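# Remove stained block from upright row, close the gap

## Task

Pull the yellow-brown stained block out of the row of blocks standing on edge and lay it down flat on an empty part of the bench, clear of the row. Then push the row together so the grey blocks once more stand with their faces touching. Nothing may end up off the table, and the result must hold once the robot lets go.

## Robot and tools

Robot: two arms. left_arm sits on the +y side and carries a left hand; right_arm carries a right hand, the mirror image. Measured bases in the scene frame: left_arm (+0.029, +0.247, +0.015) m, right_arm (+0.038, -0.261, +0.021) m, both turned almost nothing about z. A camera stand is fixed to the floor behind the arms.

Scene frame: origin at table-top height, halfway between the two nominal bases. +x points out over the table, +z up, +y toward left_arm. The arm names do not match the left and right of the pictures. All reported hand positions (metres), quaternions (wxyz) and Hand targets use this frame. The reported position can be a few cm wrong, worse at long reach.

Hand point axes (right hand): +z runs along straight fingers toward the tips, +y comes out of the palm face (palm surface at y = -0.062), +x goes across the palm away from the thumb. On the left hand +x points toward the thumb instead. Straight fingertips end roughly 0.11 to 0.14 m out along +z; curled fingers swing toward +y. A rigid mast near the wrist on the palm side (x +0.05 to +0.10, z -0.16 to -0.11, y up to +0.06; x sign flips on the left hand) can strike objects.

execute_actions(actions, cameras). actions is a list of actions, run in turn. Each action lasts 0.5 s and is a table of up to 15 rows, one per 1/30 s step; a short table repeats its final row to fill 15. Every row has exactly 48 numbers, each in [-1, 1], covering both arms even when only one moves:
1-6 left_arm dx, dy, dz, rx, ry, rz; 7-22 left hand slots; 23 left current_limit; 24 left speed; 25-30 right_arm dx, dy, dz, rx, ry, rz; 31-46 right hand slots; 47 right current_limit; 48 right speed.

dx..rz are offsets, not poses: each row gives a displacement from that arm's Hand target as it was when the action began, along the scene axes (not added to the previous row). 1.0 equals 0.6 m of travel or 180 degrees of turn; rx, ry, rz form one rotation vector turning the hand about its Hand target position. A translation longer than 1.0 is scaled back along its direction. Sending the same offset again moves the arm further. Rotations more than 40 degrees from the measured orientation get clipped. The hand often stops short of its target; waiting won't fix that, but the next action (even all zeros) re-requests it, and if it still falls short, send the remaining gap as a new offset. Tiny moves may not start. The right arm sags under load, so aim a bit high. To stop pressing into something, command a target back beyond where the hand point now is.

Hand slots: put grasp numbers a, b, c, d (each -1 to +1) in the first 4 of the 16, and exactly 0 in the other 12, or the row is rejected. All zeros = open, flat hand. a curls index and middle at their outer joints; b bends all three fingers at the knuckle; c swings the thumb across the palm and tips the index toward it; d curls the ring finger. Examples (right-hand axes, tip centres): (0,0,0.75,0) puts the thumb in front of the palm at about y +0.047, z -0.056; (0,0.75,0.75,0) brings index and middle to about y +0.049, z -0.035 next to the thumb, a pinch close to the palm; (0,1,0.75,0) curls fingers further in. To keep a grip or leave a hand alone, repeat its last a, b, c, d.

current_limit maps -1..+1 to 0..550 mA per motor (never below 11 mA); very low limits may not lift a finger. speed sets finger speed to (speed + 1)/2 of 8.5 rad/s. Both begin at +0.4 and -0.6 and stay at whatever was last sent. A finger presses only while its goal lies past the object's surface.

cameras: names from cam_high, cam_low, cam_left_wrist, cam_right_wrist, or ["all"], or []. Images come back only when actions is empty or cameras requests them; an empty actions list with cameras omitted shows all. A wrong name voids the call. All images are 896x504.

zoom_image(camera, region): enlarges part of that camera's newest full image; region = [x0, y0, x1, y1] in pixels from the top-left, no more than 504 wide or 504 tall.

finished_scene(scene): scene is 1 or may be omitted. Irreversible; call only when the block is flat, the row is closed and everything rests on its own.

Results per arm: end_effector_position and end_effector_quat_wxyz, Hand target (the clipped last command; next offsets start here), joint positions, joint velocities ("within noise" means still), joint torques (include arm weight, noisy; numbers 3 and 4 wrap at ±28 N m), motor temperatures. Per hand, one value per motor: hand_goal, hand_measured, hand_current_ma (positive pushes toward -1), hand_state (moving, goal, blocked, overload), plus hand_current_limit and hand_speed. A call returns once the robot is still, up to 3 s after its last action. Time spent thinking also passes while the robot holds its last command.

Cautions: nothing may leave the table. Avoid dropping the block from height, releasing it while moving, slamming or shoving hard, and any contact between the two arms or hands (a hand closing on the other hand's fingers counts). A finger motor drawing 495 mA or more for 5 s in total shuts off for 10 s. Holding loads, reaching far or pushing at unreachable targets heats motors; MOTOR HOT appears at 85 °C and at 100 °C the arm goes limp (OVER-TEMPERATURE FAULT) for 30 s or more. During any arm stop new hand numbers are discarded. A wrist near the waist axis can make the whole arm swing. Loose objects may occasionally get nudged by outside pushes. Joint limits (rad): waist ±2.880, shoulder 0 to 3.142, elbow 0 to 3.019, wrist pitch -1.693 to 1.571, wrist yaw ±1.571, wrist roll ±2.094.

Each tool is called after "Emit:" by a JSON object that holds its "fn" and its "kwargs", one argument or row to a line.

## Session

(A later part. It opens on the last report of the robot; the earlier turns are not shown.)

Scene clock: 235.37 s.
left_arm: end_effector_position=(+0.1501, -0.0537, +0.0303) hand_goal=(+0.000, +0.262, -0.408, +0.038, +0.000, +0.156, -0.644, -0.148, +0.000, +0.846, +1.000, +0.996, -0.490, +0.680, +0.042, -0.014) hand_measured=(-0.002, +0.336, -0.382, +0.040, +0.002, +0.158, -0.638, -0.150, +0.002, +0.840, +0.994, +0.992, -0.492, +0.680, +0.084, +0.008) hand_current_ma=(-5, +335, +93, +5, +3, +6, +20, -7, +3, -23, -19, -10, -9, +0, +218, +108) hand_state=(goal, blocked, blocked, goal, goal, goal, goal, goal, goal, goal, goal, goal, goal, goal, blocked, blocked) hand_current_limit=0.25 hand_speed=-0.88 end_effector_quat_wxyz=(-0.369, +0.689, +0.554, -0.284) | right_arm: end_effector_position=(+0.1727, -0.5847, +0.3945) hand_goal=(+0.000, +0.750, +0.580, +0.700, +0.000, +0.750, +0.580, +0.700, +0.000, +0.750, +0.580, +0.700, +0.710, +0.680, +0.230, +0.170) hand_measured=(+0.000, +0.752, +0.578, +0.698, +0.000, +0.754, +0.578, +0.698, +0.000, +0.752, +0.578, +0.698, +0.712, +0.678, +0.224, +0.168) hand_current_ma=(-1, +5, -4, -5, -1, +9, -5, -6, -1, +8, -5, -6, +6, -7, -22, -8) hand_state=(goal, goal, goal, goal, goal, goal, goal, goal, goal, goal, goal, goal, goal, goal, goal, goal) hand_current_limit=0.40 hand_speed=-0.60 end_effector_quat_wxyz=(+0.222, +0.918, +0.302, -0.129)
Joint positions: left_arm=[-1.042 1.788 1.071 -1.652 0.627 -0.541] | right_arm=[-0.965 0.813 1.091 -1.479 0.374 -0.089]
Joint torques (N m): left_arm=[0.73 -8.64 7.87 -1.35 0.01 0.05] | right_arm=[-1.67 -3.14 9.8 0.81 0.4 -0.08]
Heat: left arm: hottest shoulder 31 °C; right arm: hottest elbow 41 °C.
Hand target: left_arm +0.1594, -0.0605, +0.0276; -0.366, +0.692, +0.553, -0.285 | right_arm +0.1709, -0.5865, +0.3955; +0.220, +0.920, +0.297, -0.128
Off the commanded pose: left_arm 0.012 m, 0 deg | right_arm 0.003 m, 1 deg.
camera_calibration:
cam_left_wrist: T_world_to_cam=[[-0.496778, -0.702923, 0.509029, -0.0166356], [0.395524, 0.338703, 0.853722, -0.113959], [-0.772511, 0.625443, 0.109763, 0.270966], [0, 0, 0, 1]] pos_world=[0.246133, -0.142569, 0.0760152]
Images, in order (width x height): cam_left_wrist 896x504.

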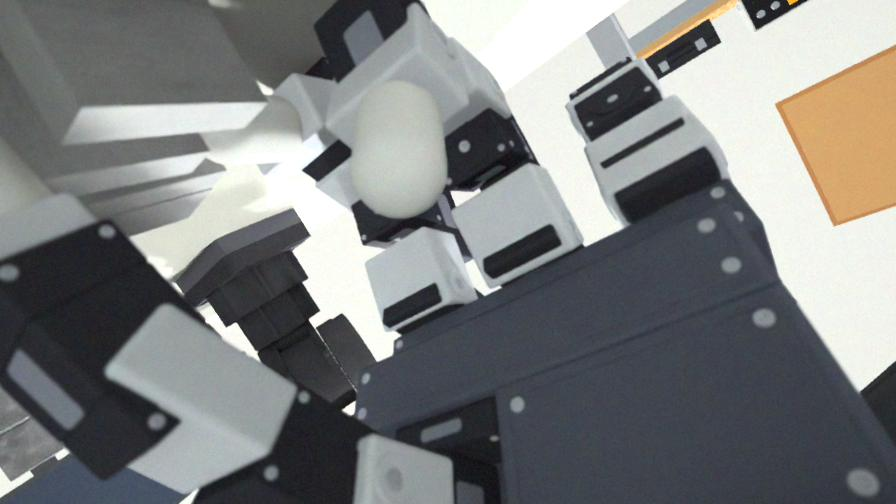

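Emit:
{"fn": "execute_actions", "kwargs": {
  "actions": [
    [[0.002,0.0,0,0,0,0,0.74,0.14,0.75,-0.3,0,0,0,0,0,0,0,0,0,0,0,0,0.25,-0.88,0,0,0,0,0,0,0,0,0,0,0,0,0,0,0,0,0,0,0,0,0,0,0.4,-0.6]],
    [[0,0.002,0,0,0,0,0.74,0.04,0.75,-0.3,0,0,0,0,0,0,0,0,0,0,0,0,0.2,-0.86,0,0,0,0,0,0,0,0,0,0,0,0,0,0,0,0,0,0,0,0,0,0,0.4,-0.6]]
  ],
  "cameras": ["cam_left_wrist"]
}}

Emit:
{"fn": "zoom_image", "kwargs": {
  "camera": "cam_left_wrist",
  "region": [0, 30, 280, 230]
}}

Scene clock: 236.93 s.
left_arm: end_effector_position=(+0.1550, -0.0528, +0.0292) hand_goal=(+0.000, +0.478, -0.456, +0.006, +0.000, +0.436, -0.612, -0.148, +0.000, +1.000, +1.000, +0.964, -0.490, +0.680, +0.042, -0.046) hand_measured=(-0.004, +0.468, -0.450, +0.010, +0.002, +0.426, -0.612, -0.150, +0.002, +0.980, +0.994, +0.966, -0.492, +0.680, +0.052, -0.038) hand_current_ma=(-8, -32, +17, +10, +3, -32, -2, -7, +3, -80, -19, +7, -7, +0, +47, +33) hand_state=(goal, goal, goal, goal, goal, goal, goal, goal, goal, blocked, goal, goal, goal, goal, goal, goal) hand_current_limit=0.20 hand_speed=-0.86 end_effector_quat_wxyz=(-0.368, +0.690, +0.555, -0.282) | right_arm: end_effector_position=(+0.1727, -0.5847, +0.3945) hand_goal=(+0.000, +0.750, +0.580, +0.700, +0.000, +0.750, +0.580, +0.700, +0.000, +0.750, +0.580, +0.700, +0.710, +0.680, +0.230, +0.170) hand_measured=(+0.000, +0.752, +0.578, +0.698, +0.000, +0.754, +0.578, +0.698, +0.000, +0.752, +0.578, +0.698, +0.712, +0.678, +0.224, +0.168) hand_current_ma=(-1, +5, -4, -5, -1, +9, -5, -6, -1, +8, -5, -6, +6, -7, -22, -8) hand_state=(goal, goal, goal, goal, goal, goal, goal, goal, goal, goal, goal, goal, goal, goal, goal, goal) hand_current_limit=0.40 hand_speed=-0.60 end_effector_quat_wxyz=(+0.222, +0.918, +0.302, -0.129)
Joint positions: left_arm=[-1.033 1.792 1.075 -1.652 0.616 -0.536] | right_arm=[-0.965 0.813 1.091 -1.479 0.374 -0.089]
Joint torques (N m): left_arm=[0.32 -8.94 7.45 -1.42 0.37 0.04] | right_arm=[-1.73 -3.14 9.78 0.83 0.4 -0.08]
Heat: left arm: hottest shoulder 31 °C; right arm: hottest elbow 41 °C.
Hand target: left_arm +0.1605, -0.0593, +0.0276; -0.367, +0.692, +0.553, -0.285 | right_arm +0.1709, -0.5865, +0.3955; +0.220, +0.920, +0.297, -0.128
Off the commanded pose: left_arm 0.009 m, 0 deg | right_arm 0.003 m, 1 deg.
camera_calibration:
cam_left_wrist: T_world_to_cam=[[-0.500216, -0.702609, 0.506088, -0.0122924], [0.391407, 0.337877, 0.855944, -0.114714], [-0.772389, 0.626243, 0.105994, 0.274326], [0, 0, 0, 1]] pos_world=[0.250638, -0.141672, 0.0753326]
Images, in order (width x height): cam_left_wrist 896x504.

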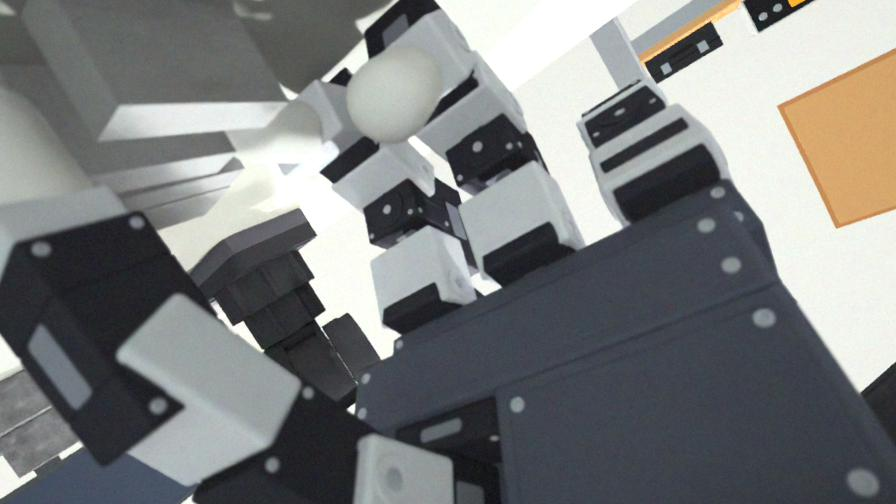

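Scaled by 1.800 from the camera's 896x504 image, which has a finer 1280x720 frame.

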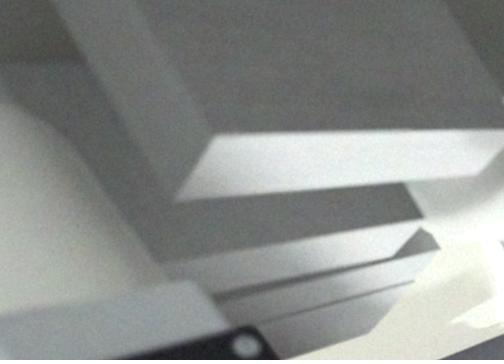

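Emit:
{"fn": "execute_actions", "kwargs": {
  "actions": [
    [[0.006,0.002,0.001,0,0,0,0.74,-0.15,0.75,-0.3,0,0,0,0,0,0,0,0,0,0,0,0,0.2,-0.8,0,0,0,0,0,0,0,0,0,0,0,0,0,0,0,0,0,0,0,0,0,0,0.4,-0.6]],
    [[0.008,0,0.003,0,0,0,0.74,-0.2,0.75,-0.3,0,0,0,0,0,0,0,0,0,0,0,0,0.25,-0.7,0,0,0,0,0,0,0,0,0,0,0,0,0,0,0,0,0,0,0,0,0,0,0.4,-0.6]]
  ],
  "cameras": ["cam_left_wrist"]
}}

Emit:
{"fn": "zoom_image", "kwargs": {
  "camera": "cam_left_wrist",
  "region": [0, 30, 280, 230]
}}

Scene clock: 238.77 s.
left_arm: end_effector_position=(+0.1630, -0.0517, +0.0291) hand_goal=(+0.000, +0.802, -0.528, -0.042, +0.000, +0.856, -0.564, -0.148, +0.000, +1.000, +1.000, +0.916, -0.490, +0.680, +0.042, -0.094) hand_measured=(-0.004, +0.788, -0.524, -0.038, +0.002, +0.840, -0.566, -0.150, +0.002, +0.980, +0.994, +0.918, -0.492, +0.680, +0.044, -0.092) hand_current_ma=(-7, -51, +12, +9, +3, -60, -4, -7, +3, -79, -19, +7, -7, +0, +4, +9) hand_state=(goal, goal, goal, goal, goal, goal, goal, goal, goal, blocked, goal, goal, goal, goal, goal, goal) hand_current_limit=0.25 hand_speed=-0.70 end_effector_quat_wxyz=(-0.366, +0.691, +0.555, -0.283) | right_arm: end_effector_position=(+0.1727, -0.5847, +0.3945) hand_goal=(+0.000, +0.750, +0.580, +0.700, +0.000, +0.750, +0.580, +0.700, +0.000, +0.750, +0.580, +0.700, +0.710, +0.680, +0.230, +0.170) hand_measured=(+0.000, +0.752, +0.578, +0.698, +0.000, +0.754, +0.578, +0.698, +0.000, +0.752, +0.578, +0.698, +0.712, +0.678, +0.224, +0.168) hand_current_ma=(-1, +5, -4, -5, -1, +9, -5, -6, -1, +8, -5, -6, +6, -7, -22, -8) hand_state=(goal, goal, goal, goal, goal, goal, goal, goal, goal, goal, goal, goal, goal, goal, goal, goal) hand_current_limit=0.40 hand_speed=-0.60 end_effector_quat_wxyz=(+0.222, +0.918, +0.302, -0.129)
Joint positions: left_arm=[-1.015 1.798 1.084 -1.659 0.604 -0.521] | right_arm=[-0.965 0.813 1.091 -1.479 0.374 -0.089]
Joint torques (N m): left_arm=[0.32 -9.11 7.84 -1.81 0.33 0.05] | right_arm=[-1.67 -3.14 9.8 0.81 0.4 -0.08]
Heat: left arm: hottest shoulder 31 °C; right arm: hottest elbow 41 °C.
Hand target: left_arm +0.1689, -0.0580, +0.0299; -0.367, +0.692, +0.553, -0.285 | right_arm +0.1709, -0.5865, +0.3955; +0.220, +0.920, +0.297, -0.128
Off the commanded pose: left_arm 0.009 m, 0 deg | right_arm 0.003 m, 1 deg.
camera_calibration:
cam_left_wrist: T_world_to_cam=[[-0.500398, -0.701527, 0.507407, -0.00748409], [0.389121, 0.341306, 0.855626, -0.117542], [-0.773425, 0.625596, 0.102191, 0.280115], [0, 0, 0, 1]] pos_world=[0.258641, -0.140372, 0.0757444]
Images, in order (width x height): cam_left_wrist 896x504.

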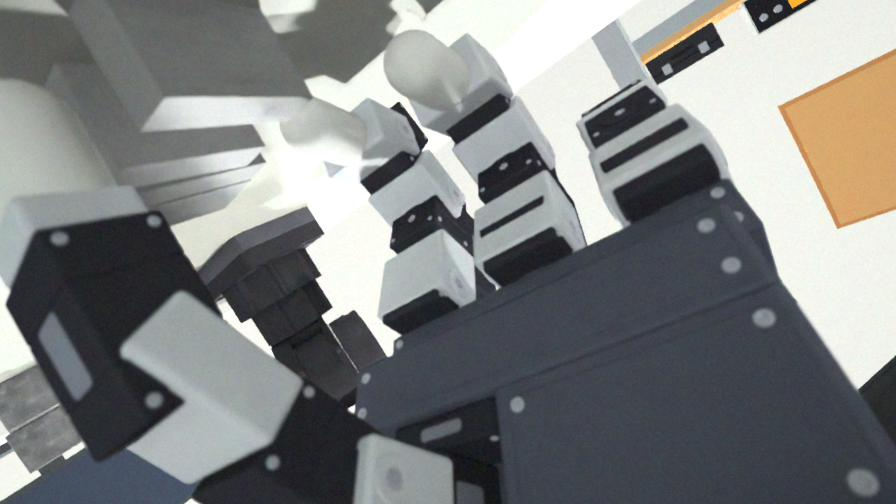

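Scaled by 1.800 from the camera's 896x504 image, which has a finer 1280x720 frame.

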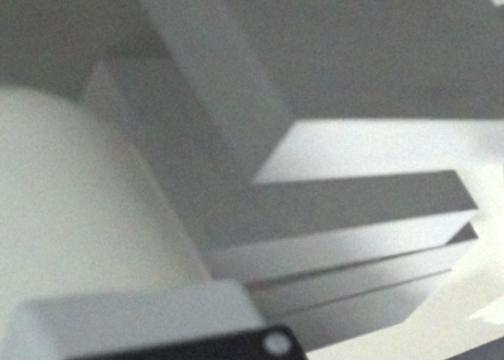

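Emit:
{"fn": "execute_actions", "kwargs": {
  "actions": [
    [[-0.012,0.008,0.001,0,0,0,0.74,-0.2,0.75,-0.3,0,0,0,0,0,0,0,0,0,0,0,0,0.25,-0.7,0,0,0,0,0,0,0,0,0,0,0,0,0,0,0,0,0,0,0,0,0,0,0.4,-0.6]]
  ],
  "cameras": ["cam_left_wrist"]
}}

Emit:
{"fn": "zoom_image", "kwargs": {
  "camera": "cam_left_wrist",
  "region": [0, 30, 280, 230]
}}

Scene clock: 241.60 s.
left_arm: end_effector_position=(+0.1627, -0.0520, +0.0292) hand_goal=(+0.000, +0.802, -0.528, -0.042, +0.000, +0.856, -0.564, -0.148, +0.000, +1.000, +1.000, +0.916, -0.490, +0.680, +0.042, -0.094) hand_measured=(-0.004, +0.788, -0.524, -0.038, +0.002, +0.840, -0.566, -0.150, +0.002, +0.980, +0.994, +0.918, -0.492, +0.680, +0.044, -0.092) hand_current_ma=(-7, -51, +12, +9, +3, -60, -4, -7, +3, -79, -19, +7, -7, +0, +4, +9) hand_state=(goal, goal, goal, goal, goal, goal, goal, goal, goal, blocked, goal, goal, goal, goal, goal, goal) hand_current_limit=0.25 hand_speed=-0.70 end_effector_quat_wxyz=(-0.366, +0.691, +0.556, -0.284) | right_arm: end_effector_position=(+0.1727, -0.5847, +0.3945) hand_goal=(+0.000, +0.750, +0.580, +0.700, +0.000, +0.750, +0.580, +0.700, +0.000, +0.750, +0.580, +0.700, +0.710, +0.680, +0.230, +0.170) hand_measured=(+0.000, +0.752, +0.578, +0.698, +0.000, +0.754, +0.578, +0.698, +0.000, +0.752, +0.578, +0.698, +0.712, +0.678, +0.224, +0.168) hand_current_ma=(-1, +5, -4, -5, -1, +9, -5, -6, -1, +8, -5, -6, +6, -7, -22, -8) hand_state=(goal, goal, goal, goal, goal, goal, goal, goal, goal, goal, goal, goal, goal, goal, goal, goal) hand_current_limit=0.40 hand_speed=-0.60 end_effector_quat_wxyz=(+0.222, +0.918, +0.302, -0.129)
Joint positions: left_arm=[-1.015 1.798 1.084 -1.659 0.606 -0.521] | right_arm=[-0.965 0.813 1.091 -1.479 0.374 -0.089]
Joint torques (N m): left_arm=[-0.5 -10.4 5.76 -1.46 0.5 -0.01] | right_arm=[-1.73 -3.14 9.78 0.81 0.4 -0.08]
Heat: left arm: hottest shoulder 32 °C; right arm: hottest elbow 41 °C.
Hand target: left_arm +0.1617, -0.0531, +0.0305; -0.367, +0.692, +0.553, -0.285 | right_arm +0.1709, -0.5865, +0.3955; +0.220, +0.920, +0.297, -0.128
Off the commanded pose: left_arm 0.002 m, 0 deg | right_arm 0.003 m, 1 deg.
camera_calibration:
cam_left_wrist: T_world_to_cam=[[-0.498555, -0.701892, 0.508715, -0.00827655], [0.389719, 0.342714, 0.85479, -0.117447], [-0.774314, 0.624416, 0.102679, 0.280115], [0, 0, 0, 1]] pos_world=[0.258542, -0.140467, 0.0758408]
Images, in order (width x height): cam_left_wrist 896x504.

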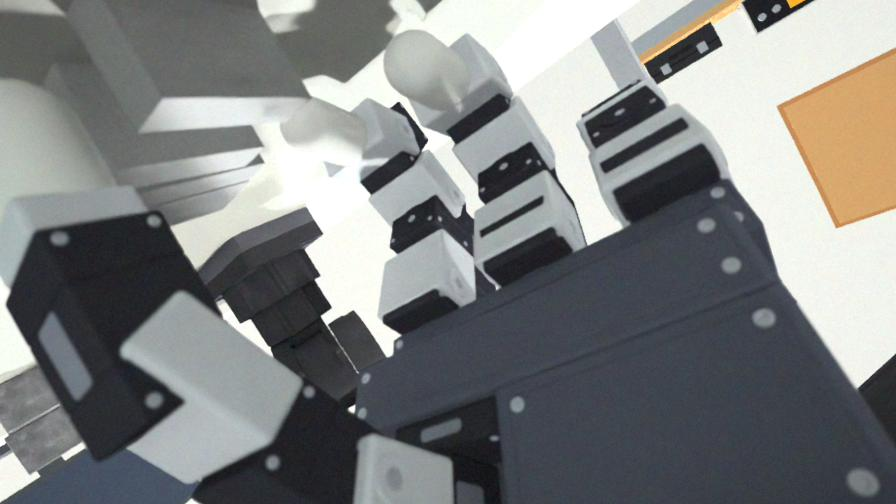

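Scaled by 1.800 from the camera's 896x504 image, which has a finer 1280x720 frame.

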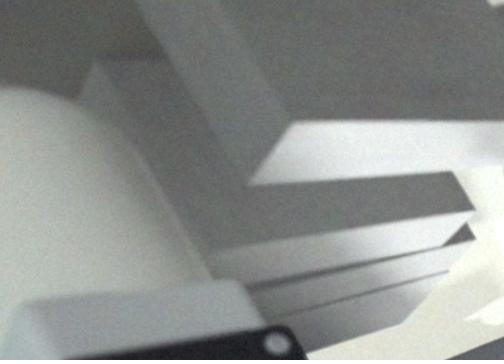

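Emit:
{"fn": "execute_actions", "kwargs": {
  "actions": [
    [[-0.010,0.008,0.001,0,0,0,0.74,-0.2,0.75,-0.3,0,0,0,0,0,0,0,0,0,0,0,0,0.25,-0.7,0,0,0,0,0,0,0,0,0,0,0,0,0,0,0,0,0,0,0,0,0,0,0.4,-0.6]]
  ],
  "cameras": ["cam_left_wrist"]
}}

Emit:
{"fn": "zoom_image", "kwargs": {
  "camera": "cam_left_wrist",
  "region": [0, 30, 280, 230]
}}

Scene clock: 242.53 s.
left_arm: end_effector_position=(+0.1586, -0.0483, +0.0305) hand_goal=(+0.000, +0.802, -0.528, -0.042, +0.000, +0.856, -0.564, -0.148, +0.000, +1.000, +1.000, +0.916, -0.490, +0.680, +0.042, -0.094) hand_measured=(-0.002, +0.788, -0.524, -0.038, +0.002, +0.840, -0.566, -0.150, +0.002, +0.980, +0.994, +0.918, -0.492, +0.680, +0.044, -0.092) hand_current_ma=(-7, -51, +12, +9, +3, -60, -4, -7, +3, -79, -19, +7, -7, +0, +4, +9) hand_state=(goal, goal, goal, goal, goal, goal, goal, goal, goal, blocked, goal, goal, goal, goal, goal, goal) hand_current_limit=0.25 hand_speed=-0.70 end_effector_quat_wxyz=(-0.368, +0.690, +0.555, -0.285) | right_arm: end_effector_position=(+0.1727, -0.5847, +0.3945) hand_goal=(+0.000, +0.750, +0.580, +0.700, +0.000, +0.750, +0.580, +0.700, +0.000, +0.750, +0.580, +0.700, +0.710, +0.680, +0.230, +0.170) hand_measured=(+0.000, +0.752, +0.578, +0.698, +0.000, +0.754, +0.578, +0.698, +0.000, +0.752, +0.578, +0.698, +0.712, +0.678, +0.224, +0.168) hand_current_ma=(-1, +5, -4, -5, -1, +9, -5, -6, -1, +8, -5, -6, +6, -7, -22, -8) hand_state=(goal, goal, goal, goal, goal, goal, goal, goal, goal, goal, goal, goal, goal, goal, goal, goal) hand_current_limit=0.40 hand_speed=-0.60 end_effector_quat_wxyz=(+0.222, +0.918, +0.302, -0.129)
Joint positions: left_arm=[-1.017 1.787 1.07 -1.659 0.61 -0.521] | right_arm=[-0.965 0.813 1.091 -1.479 0.374 -0.089]
Joint torques (N m): left_arm=[-0.79 -10.58 5.03 -1.16 0.52 -0.06] | right_arm=[-1.73 -3.14 9.78 0.83 0.4 -0.08]
Heat: left arm: hottest shoulder 32 °C; right arm: hottest elbow 41 °C.
Hand target: left_arm +0.1558, -0.0484, +0.0312; -0.366, +0.692, +0.553, -0.285 | right_arm +0.1709, -0.5865, +0.3955; +0.220, +0.920, +0.297, -0.128
Off the commanded pose: left_arm 0.003 m, 0 deg | right_arm 0.003 m, 1 deg.
camera_calibration:
cam_left_wrist: T_world_to_cam=[[-0.496246, -0.702752, 0.509784, -0.00876093], [0.392792, 0.341916, 0.853702, -0.118714], [-0.774244, 0.623885, 0.106362, 0.274405], [0, 0, 0, 1]] pos_world=[0.254739, -0.136764, 0.0766263]
Images, in order (width x height): cam_left_wrist 896x504.

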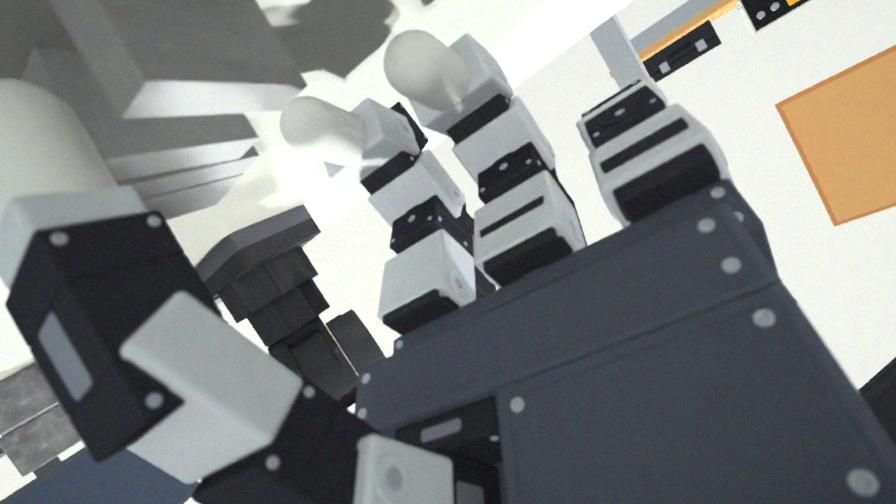

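Scaled by 1.800 from the camera's 896x504 image, which has a finer 1280x720 frame.

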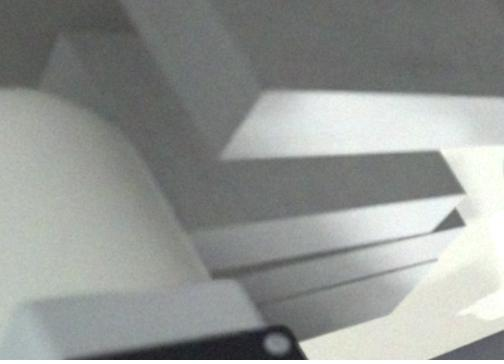

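Emit:
{"fn": "execute_actions", "kwargs": {
  "actions": [
    [[-0.009,0.001,0,0,0,0,0.74,-0.2,0.75,-0.3,0,0,0,0,0,0,0,0,0,0,0,0,0.25,-0.7,0,0,0,0,0,0,0,0,0,0,0,0,0,0,0,0,0,0,0,0,0,0,0.4,-0.6]]
  ],
  "cameras": ["cam_left_wrist"]
}}

Emit:
{"fn": "zoom_image", "kwargs": {
  "camera": "cam_left_wrist",
  "region": [0, 30, 280, 230]
}}

Scene clock: 243.47 s.
left_arm: end_effector_position=(+0.1523, -0.0470, +0.0313) hand_goal=(+0.000, +0.802, -0.528, -0.042, +0.000, +0.856, -0.564, -0.148, +0.000, +1.000, +1.000, +0.916, -0.490, +0.680, +0.042, -0.094) hand_measured=(-0.002, +0.788, -0.524, -0.038, +0.002, +0.840, -0.566, -0.150, +0.002, +0.980, +0.994, +0.918, -0.492, +0.680, +0.044, -0.092) hand_current_ma=(-7, -51, +12, +9, +3, -60, -4, -7, +3, -79, -19, +7, -7, +0, +5, +9) hand_state=(goal, goal, goal, goal, goal, goal, goal, goal, goal, blocked, goal, goal, goal, goal, goal, goal) hand_current_limit=0.25 hand_speed=-0.70 end_effector_quat_wxyz=(-0.370, +0.690, +0.552, -0.286) | right_arm: end_effector_position=(+0.1727, -0.5847, +0.3945) hand_goal=(+0.000, +0.750, +0.580, +0.700, +0.000, +0.750, +0.580, +0.700, +0.000, +0.750, +0.580, +0.700, +0.710, +0.680, +0.230, +0.170) hand_measured=(+0.000, +0.752, +0.578, +0.698, +0.000, +0.754, +0.578, +0.698, +0.000, +0.752, +0.578, +0.698, +0.712, +0.678, +0.224, +0.168) hand_current_ma=(-1, +5, -4, -5, -1, +9, -5, -6, -1, +8, -5, -6, +6, -7, -22, -8) hand_state=(goal, goal, goal, goal, goal, goal, goal, goal, goal, goal, goal, goal, goal, goal, goal, goal) hand_current_limit=0.40 hand_speed=-0.60 end_effector_quat_wxyz=(+0.222, +0.918, +0.302, -0.129)
Joint positions: left_arm=[-1.027 1.779 1.059 -1.659 0.618 -0.521] | right_arm=[-0.965 0.813 1.091 -1.479 0.374 -0.089]
Joint torques (N m): left_arm=[-0.85 -10.46 5.01 -0.9 0.53 -0.14] | right_arm=[-1.67 -3.14 9.8 0.83 0.4 -0.08]
Heat: left arm: hottest shoulder 32 °C; right arm: hottest elbow 41 °C.
Hand target: left_arm +0.1504, -0.0479, +0.0312; -0.366, +0.692, +0.553, -0.285 | right_arm +0.1709, -0.5865, +0.3955; +0.220, +0.920, +0.297, -0.128
Off the commanded pose: left_arm 0.002 m, 0 deg | right_arm 0.003 m, 1 deg.
camera_calibration:
cam_left_wrist: T_world_to_cam=[[-0.496606, -0.700084, 0.513093, -0.0112682], [0.399511, 0.340433, 0.851173, -0.118411], [-0.770567, 0.627684, 0.11063, 0.268134], [0, 0, 0, 1]] pos_world=[0.248326, -0.135881, 0.0769065]
Images, in order (width x height): cam_left_wrist 896x504.

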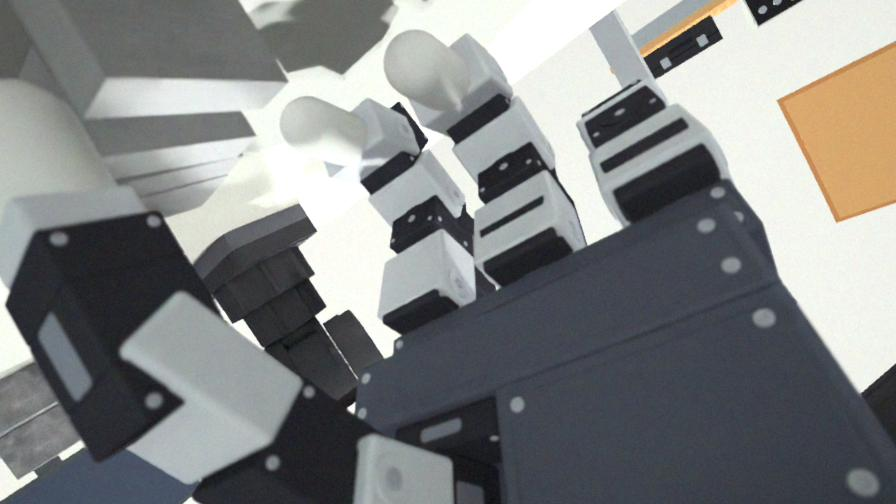

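Scaled by 1.800 from the camera's 896x504 image, which has a finer 1280x720 frame.

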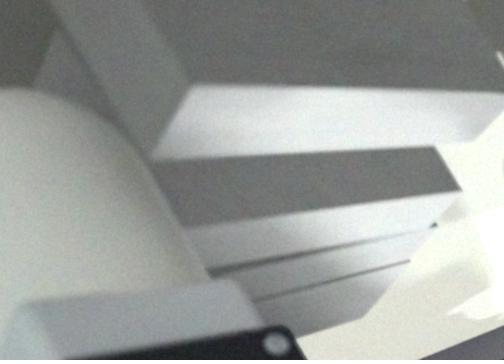

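Emit:
{"fn": "execute_actions", "kwargs": {
  "actions": [
    [[0.022,-0.006,0,0,0,0,0.74,-0.2,0.75,-0.3,0,0,0,0,0,0,0,0,0,0,0,0,0.25,-0.7,0,0,0,0,0,0,0,0,0,0,0,0,0,0,0,0,0,0,0,0,0,0,0.4,-0.6]],
    [[0.012,-0.02,0,0,0,0,0.74,-0.2,0.75,-0.3,0,0,0,0,0,0,0,0,0,0,0,0,0.25,-0.7,0,0,0,0,0,0,0,0,0,0,0,0,0,0,0,0,0,0,0,0,0,0,0.4,-0.6]]
  ],
  "cameras": ["cam_left_wrist"]
}}

Emit:
{"fn": "zoom_image", "kwargs": {
  "camera": "cam_left_wrist",
  "region": [0, 0, 320, 230]
}}

Scene clock: 248.40 s.
left_arm: end_effector_position=(+0.1652, -0.0573, +0.0302) hand_goal=(+0.000, +0.802, -0.528, -0.042, +0.000, +0.856, -0.564, -0.148, +0.000, +1.000, +1.000, +0.916, -0.490, +0.680, +0.042, -0.094) hand_measured=(-0.002, +0.788, -0.524, -0.038, +0.002, +0.840, -0.566, -0.150, +0.002, +0.980, +0.994, +0.918, -0.492, +0.680, +0.042, -0.092) hand_current_ma=(-7, -50, +12, +9, +3, -59, -4, -7, +3, -79, -19, +7, -7, +0, +3, +9) hand_state=(goal, goal, goal, goal, goal, goal, goal, goal, goal, blocked, goal, goal, goal, goal, goal, goal) hand_current_limit=0.25 hand_speed=-0.70 end_effector_quat_wxyz=(-0.366, +0.692, +0.554, -0.283) | right_arm: end_effector_position=(+0.1727, -0.5847, +0.3945) hand_goal=(+0.000, +0.750, +0.580, +0.700, +0.000, +0.750, +0.580, +0.700, +0.000, +0.750, +0.580, +0.700, +0.710, +0.680, +0.230, +0.170) hand_measured=(+0.000, +0.752, +0.578, +0.698, +0.000, +0.754, +0.578, +0.698, +0.000, +0.752, +0.578, +0.698, +0.712, +0.678, +0.224, +0.168) hand_current_ma=(-1, +5, -4, -5, -1, +9, -5, -6, -1, +8, -5, -6, +6, -7, -22, -8) hand_state=(goal, goal, goal, goal, goal, goal, goal, goal, goal, goal, goal, goal, goal, goal, goal, goal) hand_current_limit=0.40 hand_speed=-0.60 end_effector_quat_wxyz=(+0.222, +0.918, +0.302, -0.129)
Joint positions: left_arm=[-1.017 1.807 1.102 -1.667 0.605 -0.521] | right_arm=[-0.965 0.813 1.091 -1.479 0.374 -0.089]
Joint torques (N m): left_arm=[0.21 -9.29 7.87 -1.8 0.38 0.02] | right_arm=[-1.73 -3.14 9.78 0.83 0.4 -0.08]
Heat: left arm: hottest shoulder 32 °C; right arm: hottest elbow 41 °C.
Hand target: left_arm +0.1708, -0.0635, +0.0312; -0.366, +0.692, +0.553, -0.285 | right_arm +0.1709, -0.5865, +0.3955; +0.220, +0.920, +0.297, -0.128
Off the commanded pose: left_arm 0.008 m, 0 deg | right_arm 0.003 m, 1 deg.
camera_calibration:
cam_left_wrist: T_world_to_cam=[[-0.501889, -0.699571, 0.508634, -0.0105014], [0.389388, 0.342349, 0.855087, -0.117521], [-0.772324, 0.627215, 0.100583, 0.285176], [0, 0, 0, 1]] pos_world=[0.26074, -0.14598, 0.0771484]
Images, in order (width x height): cam_left_wrist 896x504.

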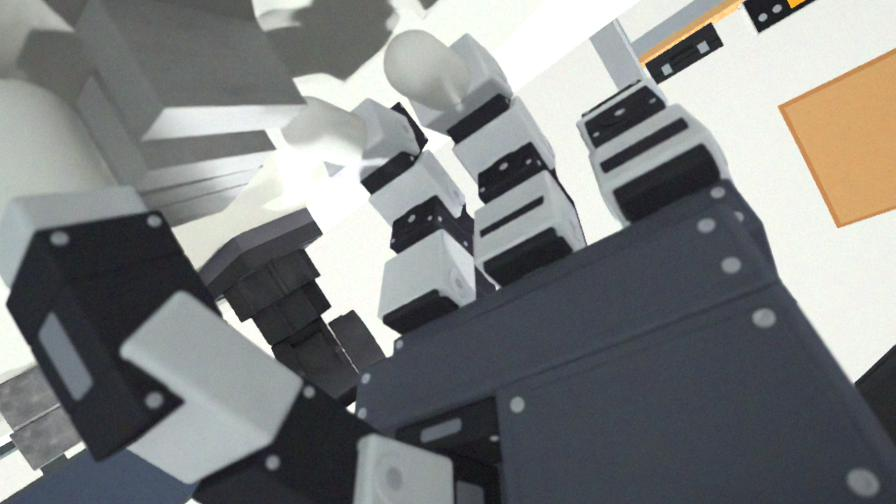

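Scaled by 1.575 from the camera's 896x504 image, which has a finer 1280x720 frame.

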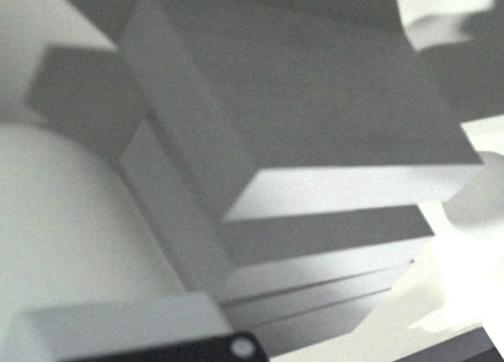

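Emit:
{"fn": "execute_actions", "kwargs": {
  "actions": [
    [[0.002,-0.029,0,0,0,0,0.74,-0.2,0.75,-0.3,0,0,0,0,0,0,0,0,0,0,0,0,0.25,-0.7,0,0,0,0,0,0,0,0,0,0,0,0,0,0,0,0,0,0,0,0,0,0,0.4,-0.6]]
  ],
  "cameras": ["cam_left_wrist"]
}}

Emit:
{"fn": "zoom_image", "kwargs": {
  "camera": "cam_left_wrist",
  "region": [0, 0, 320, 230]
}}

Scene clock: 250.60 s.
left_arm: end_effector_position=(+0.1703, -0.0740, +0.0301) hand_goal=(+0.000, +0.802, -0.528, -0.042, +0.000, +0.856, -0.564, -0.148, +0.000, +1.000, +1.000, +0.916, -0.490, +0.680, +0.042, -0.094) hand_measured=(-0.002, +0.788, -0.524, -0.038, +0.002, +0.840, -0.566, -0.150, +0.002, +0.980, +0.994, +0.918, -0.492, +0.680, +0.042, -0.092) hand_current_ma=(-7, -49, +12, +9, +3, -58, -4, -7, +3, -78, -19, +7, -7, +0, +3, +9) hand_state=(goal, goal, goal, goal, goal, goal, goal, goal, goal, blocked, goal, goal, goal, goal, goal, goal) hand_current_limit=0.25 hand_speed=-0.70 end_effector_quat_wxyz=(-0.362, +0.694, +0.553, -0.287) | right_arm: end_effector_position=(+0.1727, -0.5847, +0.3945) hand_goal=(+0.000, +0.750, +0.580, +0.700, +0.000, +0.750, +0.580, +0.700, +0.000, +0.750, +0.580, +0.700, +0.710, +0.680, +0.230, +0.170) hand_measured=(+0.000, +0.752, +0.578, +0.698, +0.000, +0.754, +0.578, +0.698, +0.000, +0.752, +0.578, +0.698, +0.712, +0.678, +0.224, +0.168) hand_current_ma=(-1, +5, -4, -5, -1, +9, -5, -6, -1, +8, -5, -6, +6, -7, -22, -8) hand_state=(goal, goal, goal, goal, goal, goal, goal, goal, goal, goal, goal, goal, goal, goal, goal, goal) hand_current_limit=0.40 hand_speed=-0.60 end_effector_quat_wxyz=(+0.222, +0.918, +0.302, -0.129)
Joint positions: left_arm=[-1.025 1.836 1.15 -1.676 0.617 -0.521] | right_arm=[-0.965 0.813 1.091 -1.479 0.374 -0.089]
Joint torques (N m): left_arm=[-0.79 -9.7 8.06 -1.77 0.5 -0.12] | right_arm=[-1.73 -3.14 9.78 0.81 0.4 -0.08]
Heat: left arm: hottest shoulder 32 °C; right arm: hottest elbow 41 °C.
Hand target: left_arm +0.1720, -0.0809, +0.0311; -0.367, +0.692, +0.553, -0.285 | right_arm +0.1709, -0.5865, +0.3955; +0.220, +0.920, +0.297, -0.128
Off the commanded pose: left_arm 0.007 m, 1 deg | right_arm 0.003 m, 1 deg.
camera_calibration:
cam_left_wrist: T_world_to_cam=[[-0.500228, -0.693724, 0.518189, -0.0197605], [0.39095, 0.35303, 0.850016, -0.112926], [-0.772613, 0.627788, 0.0946163, 0.299859], [0, 0, 0, 1]] pos_world=[0.265938, -0.16209, 0.0778566]
Images, in order (width x height): cam_left_wrist 896x504.

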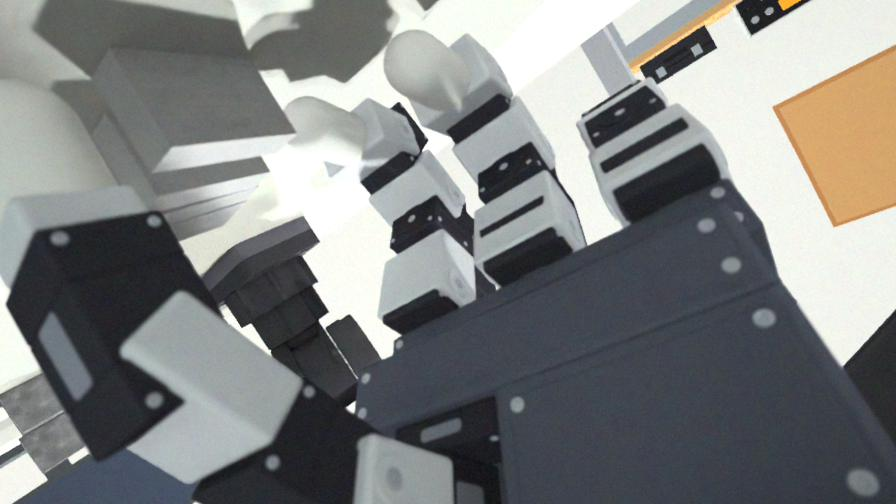

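Scaled by 1.575 from the camera's 896x504 image, which has a finer 1280x720 frame.

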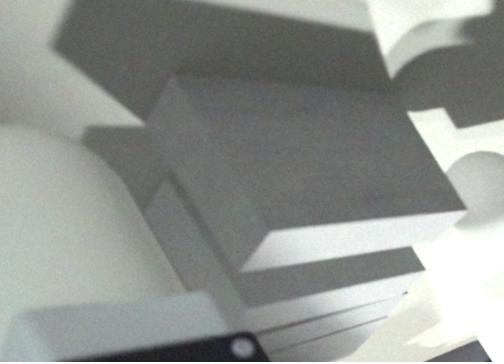

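Emit:
{"fn": "execute_actions", "kwargs": {
  "actions": [
    [[-0.016,0.006,0,0,0,0,0.74,-0.2,0.75,-0.3,0,0,0,0,0,0,0,0,0,0,0,0,0.25,-0.7,0,0,0,0,0,0,0,0,0,0,0,0,0,0,0,0,0,0,0,0,0,0,0.4,-0.6]]
  ],
  "cameras": []
}}

Scene clock: 251.70 s.
left_arm: end_effector_position=(+0.1638, -0.0770, +0.0305) hand_goal=(+0.000, +0.802, -0.528, -0.042, +0.000, +0.856, -0.564, -0.148, +0.000, +1.000, +1.000, +0.916, -0.490, +0.680, +0.042, -0.094) hand_measured=(-0.002, +0.788, -0.524, -0.038, +0.002, +0.840, -0.566, -0.150, +0.002, +0.980, +0.994, +0.918, -0.492, +0.680, +0.042, -0.092) hand_current_ma=(-7, -49, +12, +9, +3, -58, -4, -7, +3, -78, -19, +7, -7, +0, +3, +9) hand_state=(goal, goal, goal, goal, goal, goal, goal, goal, goal, blocked, goal, goal, goal, goal, goal, goal) hand_current_limit=0.25 hand_speed=-0.70 end_effector_quat_wxyz=(-0.365, +0.694, +0.550, -0.287) | right_arm: end_effector_position=(+0.1727, -0.5847, +0.3945) hand_goal=(+0.000, +0.750, +0.580, +0.700, +0.000, +0.750, +0.580, +0.700, +0.000, +0.750, +0.580, +0.700, +0.710, +0.680, +0.230, +0.170) hand_measured=(+0.000, +0.752, +0.578, +0.698, +0.000, +0.754, +0.578, +0.698, +0.000, +0.752, +0.578, +0.698, +0.712, +0.678, +0.224, +0.168) hand_current_ma=(-1, +5, -4, -5, -1, +9, -5, -6, -1, +8, -5, -6, +6, -7, -22, -8) hand_state=(goal, goal, goal, goal, goal, goal, goal, goal, goal, goal, goal, goal, goal, goal, goal, goal) hand_current_limit=0.40 hand_speed=-0.60 end_effector_quat_wxyz=(+0.222, +0.918, +0.302, -0.129)
Joint positions: left_arm=[-1.041 1.836 1.15 -1.676 0.627 -0.528] | right_arm=[-0.965 0.813 1.091 -1.479 0.374 -0.089]
Joint torques (N m): left_arm=[-0.62 -10.99 5.82 -1.28 0.51 -0.14] | right_arm=[-1.67 -3.14 9.8 0.83 0.4 -0.08]
Heat: left arm: hottest shoulder 32 °C; right arm: hottest elbow 41 °C.
Hand target: left_arm +0.1624, -0.0773, +0.0311; -0.366, +0.692, +0.553, -0.285 | right_arm +0.1709, -0.5865, +0.3955; +0.220, +0.920, +0.297, -0.128
Off the commanded pose: left_arm 0.002 m, 1 deg | right_arm 0.003 m, 1 deg.
No camera images: "cameras" was empty.

Emit:
{"fn": "execute_actions", "kwargs": {
  "actions": [
    [[-0.012,0.005,0,0,0,0,0.74,-0.2,0.75,-0.3,0,0,0,0,0,0,0,0,0,0,0,0,0.25,-0.7,0,0,0,0,0,0,0,0,0,0,0,0,0,0,0,0,0,0,0,0,0,0,0.4,-0.6]]
  ],
  "cameras": ["cam_left_wrist"]
}}

Emit:
{"fn": "zoom_image", "kwargs": {
  "camera": "cam_left_wrist",
  "region": [0, 0, 320, 230]
}}

Scene clock: 252.60 s.
left_arm: end_effector_position=(+0.1566, -0.0734, +0.0312) hand_goal=(+0.000, +0.802, -0.528, -0.042, +0.000, +0.856, -0.564, -0.148, +0.000, +1.000, +1.000, +0.916, -0.490, +0.680, +0.042, -0.094) hand_measured=(-0.002, +0.788, -0.524, -0.038, +0.002, +0.840, -0.566, -0.150, +0.002, +0.980, +0.994, +0.918, -0.492, +0.680, +0.042, -0.092) hand_current_ma=(-7, -49, +12, +9, +3, -58, -4, -7, +3, -78, -19, +7, -7, +0, +3, +9) hand_state=(goal, goal, goal, goal, goal, goal, goal, goal, goal, blocked, goal, goal, goal, goal, goal, goal) hand_current_limit=0.25 hand_speed=-0.70 end_effector_quat_wxyz=(-0.370, +0.691, +0.551, -0.287) | right_arm: end_effector_position=(+0.1727, -0.5847, +0.3945) hand_goal=(+0.000, +0.750, +0.580, +0.700, +0.000, +0.750, +0.580, +0.700, +0.000, +0.750, +0.580, +0.700, +0.710, +0.680, +0.230, +0.170) hand_measured=(+0.000, +0.752, +0.578, +0.698, +0.000, +0.754, +0.578, +0.698, +0.000, +0.752, +0.578, +0.698, +0.712, +0.678, +0.224, +0.168) hand_current_ma=(-1, +5, -4, -5, -1, +9, -5, -6, -1, +8, -5, -6, +6, -7, -22, -8) hand_state=(goal, goal, goal, goal, goal, goal, goal, goal, goal, goal, goal, goal, goal, goal, goal, goal) hand_current_limit=0.40 hand_speed=-0.60 end_effector_quat_wxyz=(+0.222, +0.918, +0.302, -0.129)
Joint positions: left_arm=[-1.051 1.829 1.136 -1.676 0.635 -0.537] | right_arm=[-0.965 0.813 1.091 -1.479 0.374 -0.089]
Joint torques (N m): left_arm=[-0.79 -11.28 5.24 -0.84 0.52 -0.2] | right_arm=[-1.67 -3.14 9.8 0.81 0.4 -0.08]
Heat: left arm: hottest shoulder 32 °C; right arm: hottest elbow 41 °C.
Hand target: left_arm +0.1552, -0.0743, +0.0312; -0.366, +0.692, +0.553, -0.285 | right_arm +0.1709, -0.5865, +0.3955; +0.220, +0.920, +0.297, -0.128
Off the commanded pose: left_arm 0.002 m, 1 deg | right_arm 0.003 m, 1 deg.
camera_calibration:
cam_left_wrist: T_world_to_cam=[[-0.49726, -0.697979, 0.515323, -0.027355], [0.401896, 0.341084, 0.849789, -0.111364], [-0.768903, 0.629672, 0.110908, 0.287899], [0, 0, 0, 1]] pos_world=[0.252521, -0.162391, 0.0768025]
Images, in order (width x height): cam_left_wrist 896x504.

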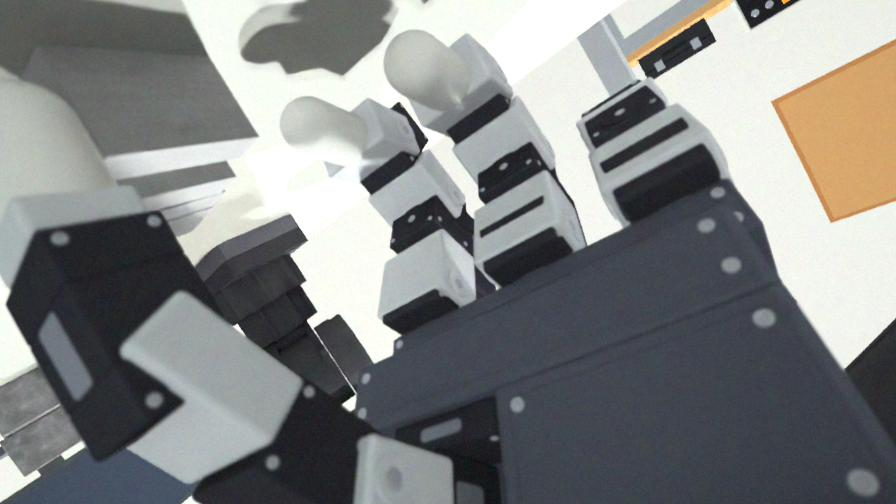

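Scaled by 1.575 from the camera's 896x504 image, which has a finer 1280x720 frame.

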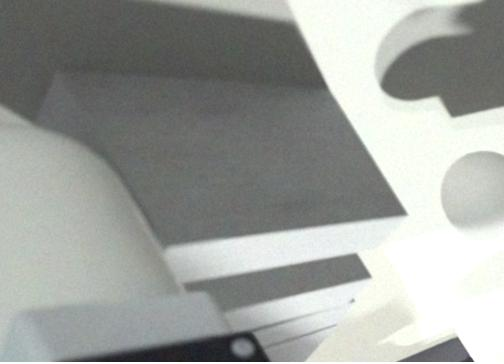

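Emit:
{"fn": "execute_actions", "kwargs": {
  "actions": [
    [[-0.005,0.001,0,0,0,0,0.74,-0.2,0.75,-0.3,0,0,0,0,0,0,0,0,0,0,0,0,0.25,-0.7,0,0,0,0,0,0,0,0,0,0,0,0,0,0,0,0,0,0,0,0,0,0,0.4,-0.6]]
  ],
  "cameras": ["cam_left_wrist"]
}}

Emit:
{"fn": "zoom_image", "kwargs": {
  "camera": "cam_left_wrist",
  "region": [0, 0, 320, 230]
}}

Scene clock: 254.23 s.
left_arm: end_effector_position=(+0.1547, -0.0733, +0.0311) hand_goal=(+0.000, +0.802, -0.528, -0.042, +0.000, +0.856, -0.564, -0.148, +0.000, +1.000, +1.000, +0.916, -0.490, +0.680, +0.042, -0.094) hand_measured=(-0.002, +0.788, -0.524, -0.038, +0.002, +0.840, -0.566, -0.150, +0.002, +0.980, +0.994, +0.918, -0.492, +0.680, +0.044, -0.092) hand_current_ma=(-7, -49, +12, +9, +3, -58, -4, -7, +3, -78, -19, +7, -7, +0, +7, +9) hand_state=(goal, goal, goal, goal, goal, goal, goal, goal, goal, blocked, goal, goal, goal, goal, goal, goal) hand_current_limit=0.25 hand_speed=-0.70 end_effector_quat_wxyz=(-0.368, +0.692, +0.551, -0.287) | right_arm: end_effector_position=(+0.1727, -0.5847, +0.3945) hand_goal=(+0.000, +0.750, +0.580, +0.700, +0.000, +0.750, +0.580, +0.700, +0.000, +0.750, +0.580, +0.700, +0.710, +0.680, +0.230, +0.170) hand_measured=(+0.000, +0.752, +0.578, +0.698, +0.000, +0.754, +0.578, +0.698, +0.000, +0.752, +0.578, +0.698, +0.712, +0.678, +0.224, +0.168) hand_current_ma=(-1, +5, -4, -5, -1, +9, -5, -6, -1, +8, -5, -6, +6, -7, -22, -8) hand_state=(goal, goal, goal, goal, goal, goal, goal, goal, goal, goal, goal, goal, goal, goal, goal, goal) hand_current_limit=0.40 hand_speed=-0.60 end_effector_quat_wxyz=(+0.222, +0.918, +0.302, -0.129)
Joint positions: left_arm=[-1.055 1.824 1.13 -1.67 0.638 -0.541] | right_arm=[-0.965 0.813 1.091 -1.479 0.374 -0.089]
Joint torques (N m): left_arm=[-0.91 -11.28 5.15 -0.87 0.56 -0.18] | right_arm=[-1.73 -3.14 9.78 0.83 0.4 -0.08]
Heat: left arm: hottest shoulder 32 °C; right arm: hottest elbow 41 °C.
Hand target: left_arm +0.1521, -0.0737, +0.0312; -0.366, +0.692, +0.553, -0.285 | right_arm +0.1709, -0.5865, +0.3955; +0.220, +0.920, +0.297, -0.128
Off the commanded pose: left_arm 0.003 m, 0 deg | right_arm 0.003 m, 1 deg.
camera_calibration:
cam_left_wrist: T_world_to_cam=[[-0.497766, -0.696764, 0.516476, -0.0281857], [0.400191, 0.343797, 0.8495, -0.110088], [-0.769465, 0.629542, 0.107708, 0.28656], [0, 0, 0, 1]] pos_world=[0.250524, -0.162192, 0.0772123]
Images, in order (width x height): cam_left_wrist 896x504.

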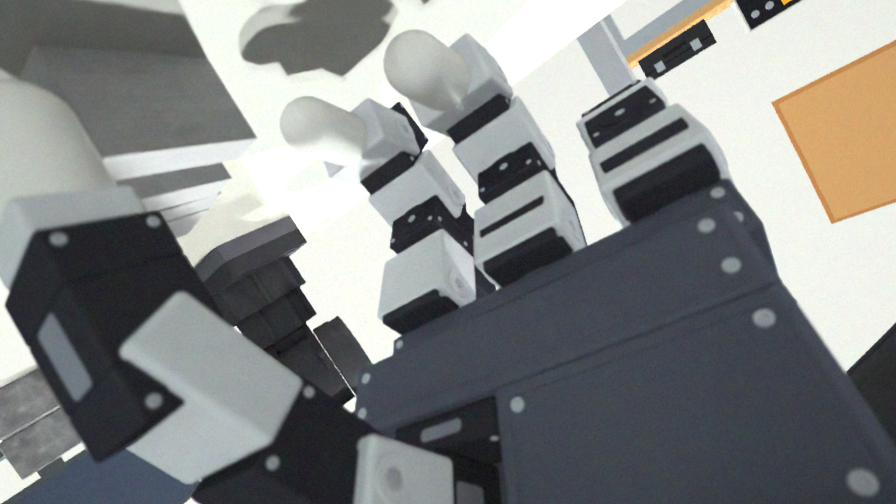

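Scaled by 1.575 from the camera's 896x504 image, which has a finer 1280x720 frame.

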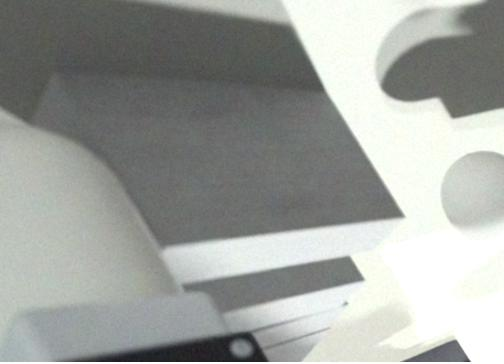

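Emit:
{"fn": "execute_actions", "kwargs": {
  "actions": [
    [[-0.003,0.0005,0,0,0,0,0.74,-0.2,0.75,-0.3,0,0,0,0,0,0,0,0,0,0,0,0,0.25,-0.7,0,0,0,0,0,0,0,0,0,0,0,0,0,0,0,0,0,0,0,0,0,0,0.4,-0.6]]
  ],
  "cameras": ["cam_left_wrist"]
}}

Emit:
{"fn": "zoom_image", "kwargs": {
  "camera": "cam_left_wrist",
  "region": [80, 80, 280, 230]
}}

Scene clock: 255.20 s.
left_arm: end_effector_position=(+0.1528, -0.0729, +0.0311) hand_goal=(+0.000, +0.802, -0.528, -0.042, +0.000, +0.856, -0.564, -0.148, +0.000, +1.000, +1.000, +0.916, -0.490, +0.680, +0.042, -0.094) hand_measured=(-0.002, +0.788, -0.524, -0.038, +0.002, +0.840, -0.566, -0.150, +0.002, +0.980, +0.994, +0.918, -0.492, +0.680, +0.044, -0.092) hand_current_ma=(-7, -49, +12, +9, +3, -58, -4, -7, +3, -78, -19, +7, -7, +0, +7, +9) hand_state=(goal, goal, goal, goal, goal, goal, goal, goal, goal, blocked, goal, goal, goal, goal, goal, goal) hand_current_limit=0.25 hand_speed=-0.70 end_effector_quat_wxyz=(-0.368, +0.692, +0.551, -0.287) | right_arm: end_effector_position=(+0.1727, -0.5847, +0.3945) hand_goal=(+0.000, +0.750, +0.580, +0.700, +0.000, +0.750, +0.580, +0.700, +0.000, +0.750, +0.580, +0.700, +0.710, +0.680, +0.230, +0.170) hand_measured=(+0.000, +0.752, +0.578, +0.698, +0.000, +0.754, +0.578, +0.698, +0.000, +0.752, +0.578, +0.698, +0.712, +0.678, +0.224, +0.168) hand_current_ma=(-1, +5, -4, -5, -1, +9, -5, -6, -1, +8, -5, -6, +6, -7, -22, -8) hand_state=(goal, goal, goal, goal, goal, goal, goal, goal, goal, goal, goal, goal, goal, goal, goal, goal) hand_current_limit=0.40 hand_speed=-0.60 end_effector_quat_wxyz=(+0.222, +0.918, +0.302, -0.129)
Joint positions: left_arm=[-1.058 1.821 1.126 -1.667 0.64 -0.544] | right_arm=[-0.965 0.813 1.091 -1.479 0.374 -0.089]
Joint torques (N m): left_arm=[-0.91 -11.16 5.14 -0.88 0.56 -0.18] | right_arm=[-1.73 -3.14 9.8 0.83 0.4 -0.08]
Heat: left arm: hottest shoulder 32 °C; right arm: hottest elbow 41 °C.
Hand target: left_arm +0.1503, -0.0733, +0.0312; -0.366, +0.692, +0.553, -0.285 | right_arm +0.1709, -0.5865, +0.3955; +0.220, +0.920, +0.297, -0.128
Off the commanded pose: left_arm 0.003 m, 0 deg | right_arm 0.003 m, 1 deg.
camera_calibration:
cam_left_wrist: T_world_to_cam=[[-0.497888, -0.696853, 0.516239, -0.028767], [0.400239, 0.343447, 0.849619, -0.109457], [-0.769361, 0.629634, 0.107909, 0.28483], [0, 0, 0, 1]] pos_world=[0.248624, -0.161792, 0.0771119]
Images, in order (width x height): cam_left_wrist 896x504.

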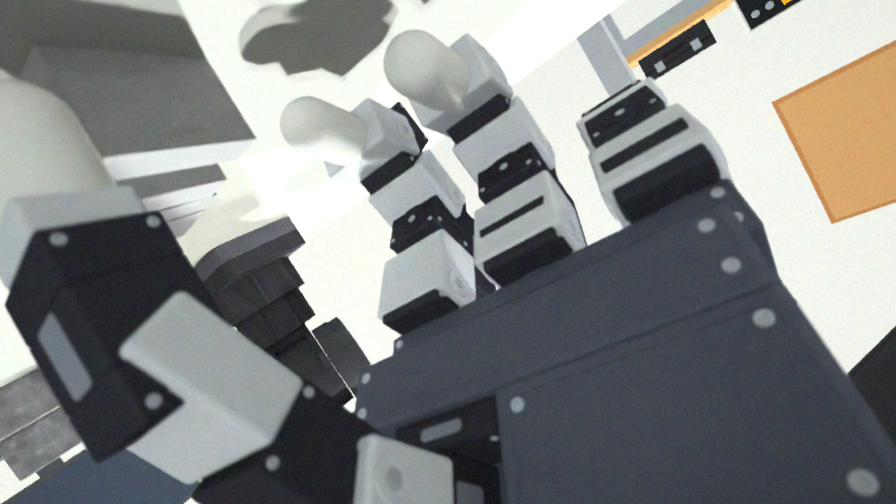

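Scaled by 2.520 from the camera's 896x504 image, which has a finer 1280x720 frame.

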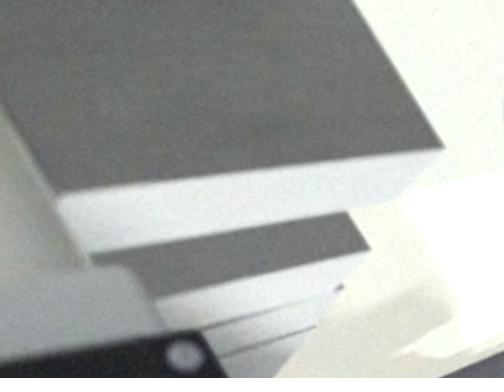

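Emit:
{"fn": "execute_actions", "kwargs": {
  "actions": [
    [[0.026,-0.004,0.0,0,0,0,0.74,-0.2,0.75,-0.3,0,0,0,0,0,0,0,0,0,0,0,0,0.25,-0.7,0,0,0,0,0,0,0,0,0,0,0,0,0,0,0,0,0,0,0,0,0,0,0.4,-0.6]],
    [[0.004,0,0.1,0,0,0,0.74,-0.2,0.75,-0.3,0,0,0,0,0,0,0,0,0,0,0,0,0.25,-0.7,0,0,0,0,0,0,0,0,0,0,0,0,0,0,0,0,0,0,0,0,0,0,0.4,-0.6]]
  ],
  "cameras": ["cam_left_wrist"]
}}

Scene clock: 258.47 s.
left_arm: end_effector_position=(+0.1652, -0.0708, +0.0880) hand_goal=(+0.000, +0.802, -0.528, -0.042, +0.000, +0.856, -0.564, -0.148, +0.000, +1.000, +1.000, +0.916, -0.490, +0.680, +0.042, -0.094) hand_measured=(-0.002, +0.790, -0.524, -0.038, +0.002, +0.842, -0.566, -0.150, +0.002, +0.982, +0.994, +0.918, -0.492, +0.680, +0.042, -0.092) hand_current_ma=(-7, -44, +12, +9, +3, -52, -4, -6, +3, -70, -19, +6, -7, +0, +2, +8) hand_state=(goal, goal, goal, goal, goal, goal, goal, goal, goal, goal, goal, goal, goal, goal, goal, goal) hand_current_limit=0.25 hand_speed=-0.70 end_effector_quat_wxyz=(-0.314, +0.703, +0.574, -0.279) | right_arm: end_effector_position=(+0.1727, -0.5847, +0.3945) hand_goal=(+0.000, +0.750, +0.580, +0.700, +0.000, +0.750, +0.580, +0.700, +0.000, +0.750, +0.580, +0.700, +0.710, +0.680, +0.230, +0.170) hand_measured=(+0.000, +0.752, +0.578, +0.698, +0.000, +0.754, +0.578, +0.698, +0.000, +0.752, +0.578, +0.698, +0.712, +0.678, +0.224, +0.168) hand_current_ma=(-1, +5, -4, -5, -1, +9, -5, -6, -1, +8, -5, -6, +6, -7, -22, -8) hand_state=(goal, goal, goal, goal, goal, goal, goal, goal, goal, goal, goal, goal, goal, goal, goal, goal) hand_current_limit=0.40 hand_speed=-0.60 end_effector_quat_wxyz=(+0.222, +0.918, +0.302, -0.129)
Joint positions: left_arm=[-1.043 1.656 1.128 -1.693 0.622 -0.612] | right_arm=[-0.965 0.813 1.091 -1.479 0.374 -0.089]
Joint torques (N m): left_arm=[-0.5 -8.76 8.77 -1.44 0.43 -0.13] | right_arm=[-1.67 -3.14 9.8 0.83 0.4 -0.08]
Heat: left arm: hottest shoulder 32 °C; right arm: hottest elbow 41 °C.
Hand target: left_arm +0.1684, -0.0757, +0.0911; -0.366, +0.692, +0.553, -0.285 | right_arm +0.1709, -0.5865, +0.3955; +0.220, +0.920, +0.297, -0.128
Off the commanded pose: left_arm 0.007 m, 7 deg | right_arm 0.003 m, 1 deg.
joint sent to its limit (left arm) — joint 4 (wrist pitch), lower limit. The joint targets are off in orientation, not in position.
camera_calibration:
cam_left_wrist: T_world_to_cam=[[-0.515196, -0.687776, 0.511408, -0.0466261], [0.302533, 0.412348, 0.859327, -0.143327], [-0.801902, 0.59744, -0.00436525, 0.299816], [0, 0, 0, 1]] pos_world=[0.259763, -0.15209, 0.148319]
Images, in order (width x height): cam_left_wrist 896x504.

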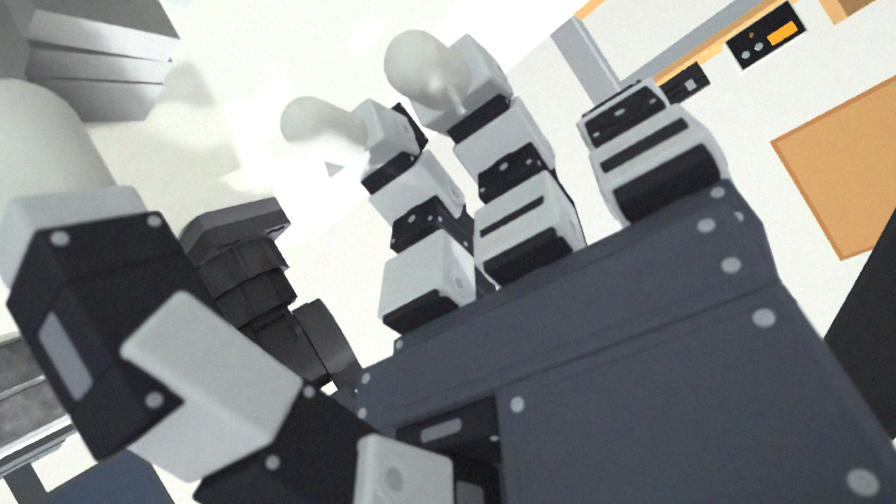

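Emit:
{"fn": "zoom_image", "kwargs": {
  "camera": "cam_left_wrist",
  "region": [0, 0, 220, 160]
}}

Scaled by 2.291 from the camera's 896x504 image, which has a finer 1280x720 frame.

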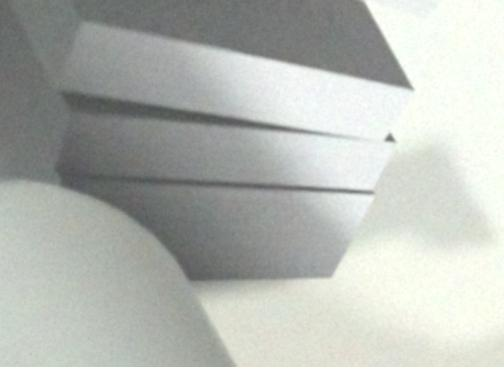

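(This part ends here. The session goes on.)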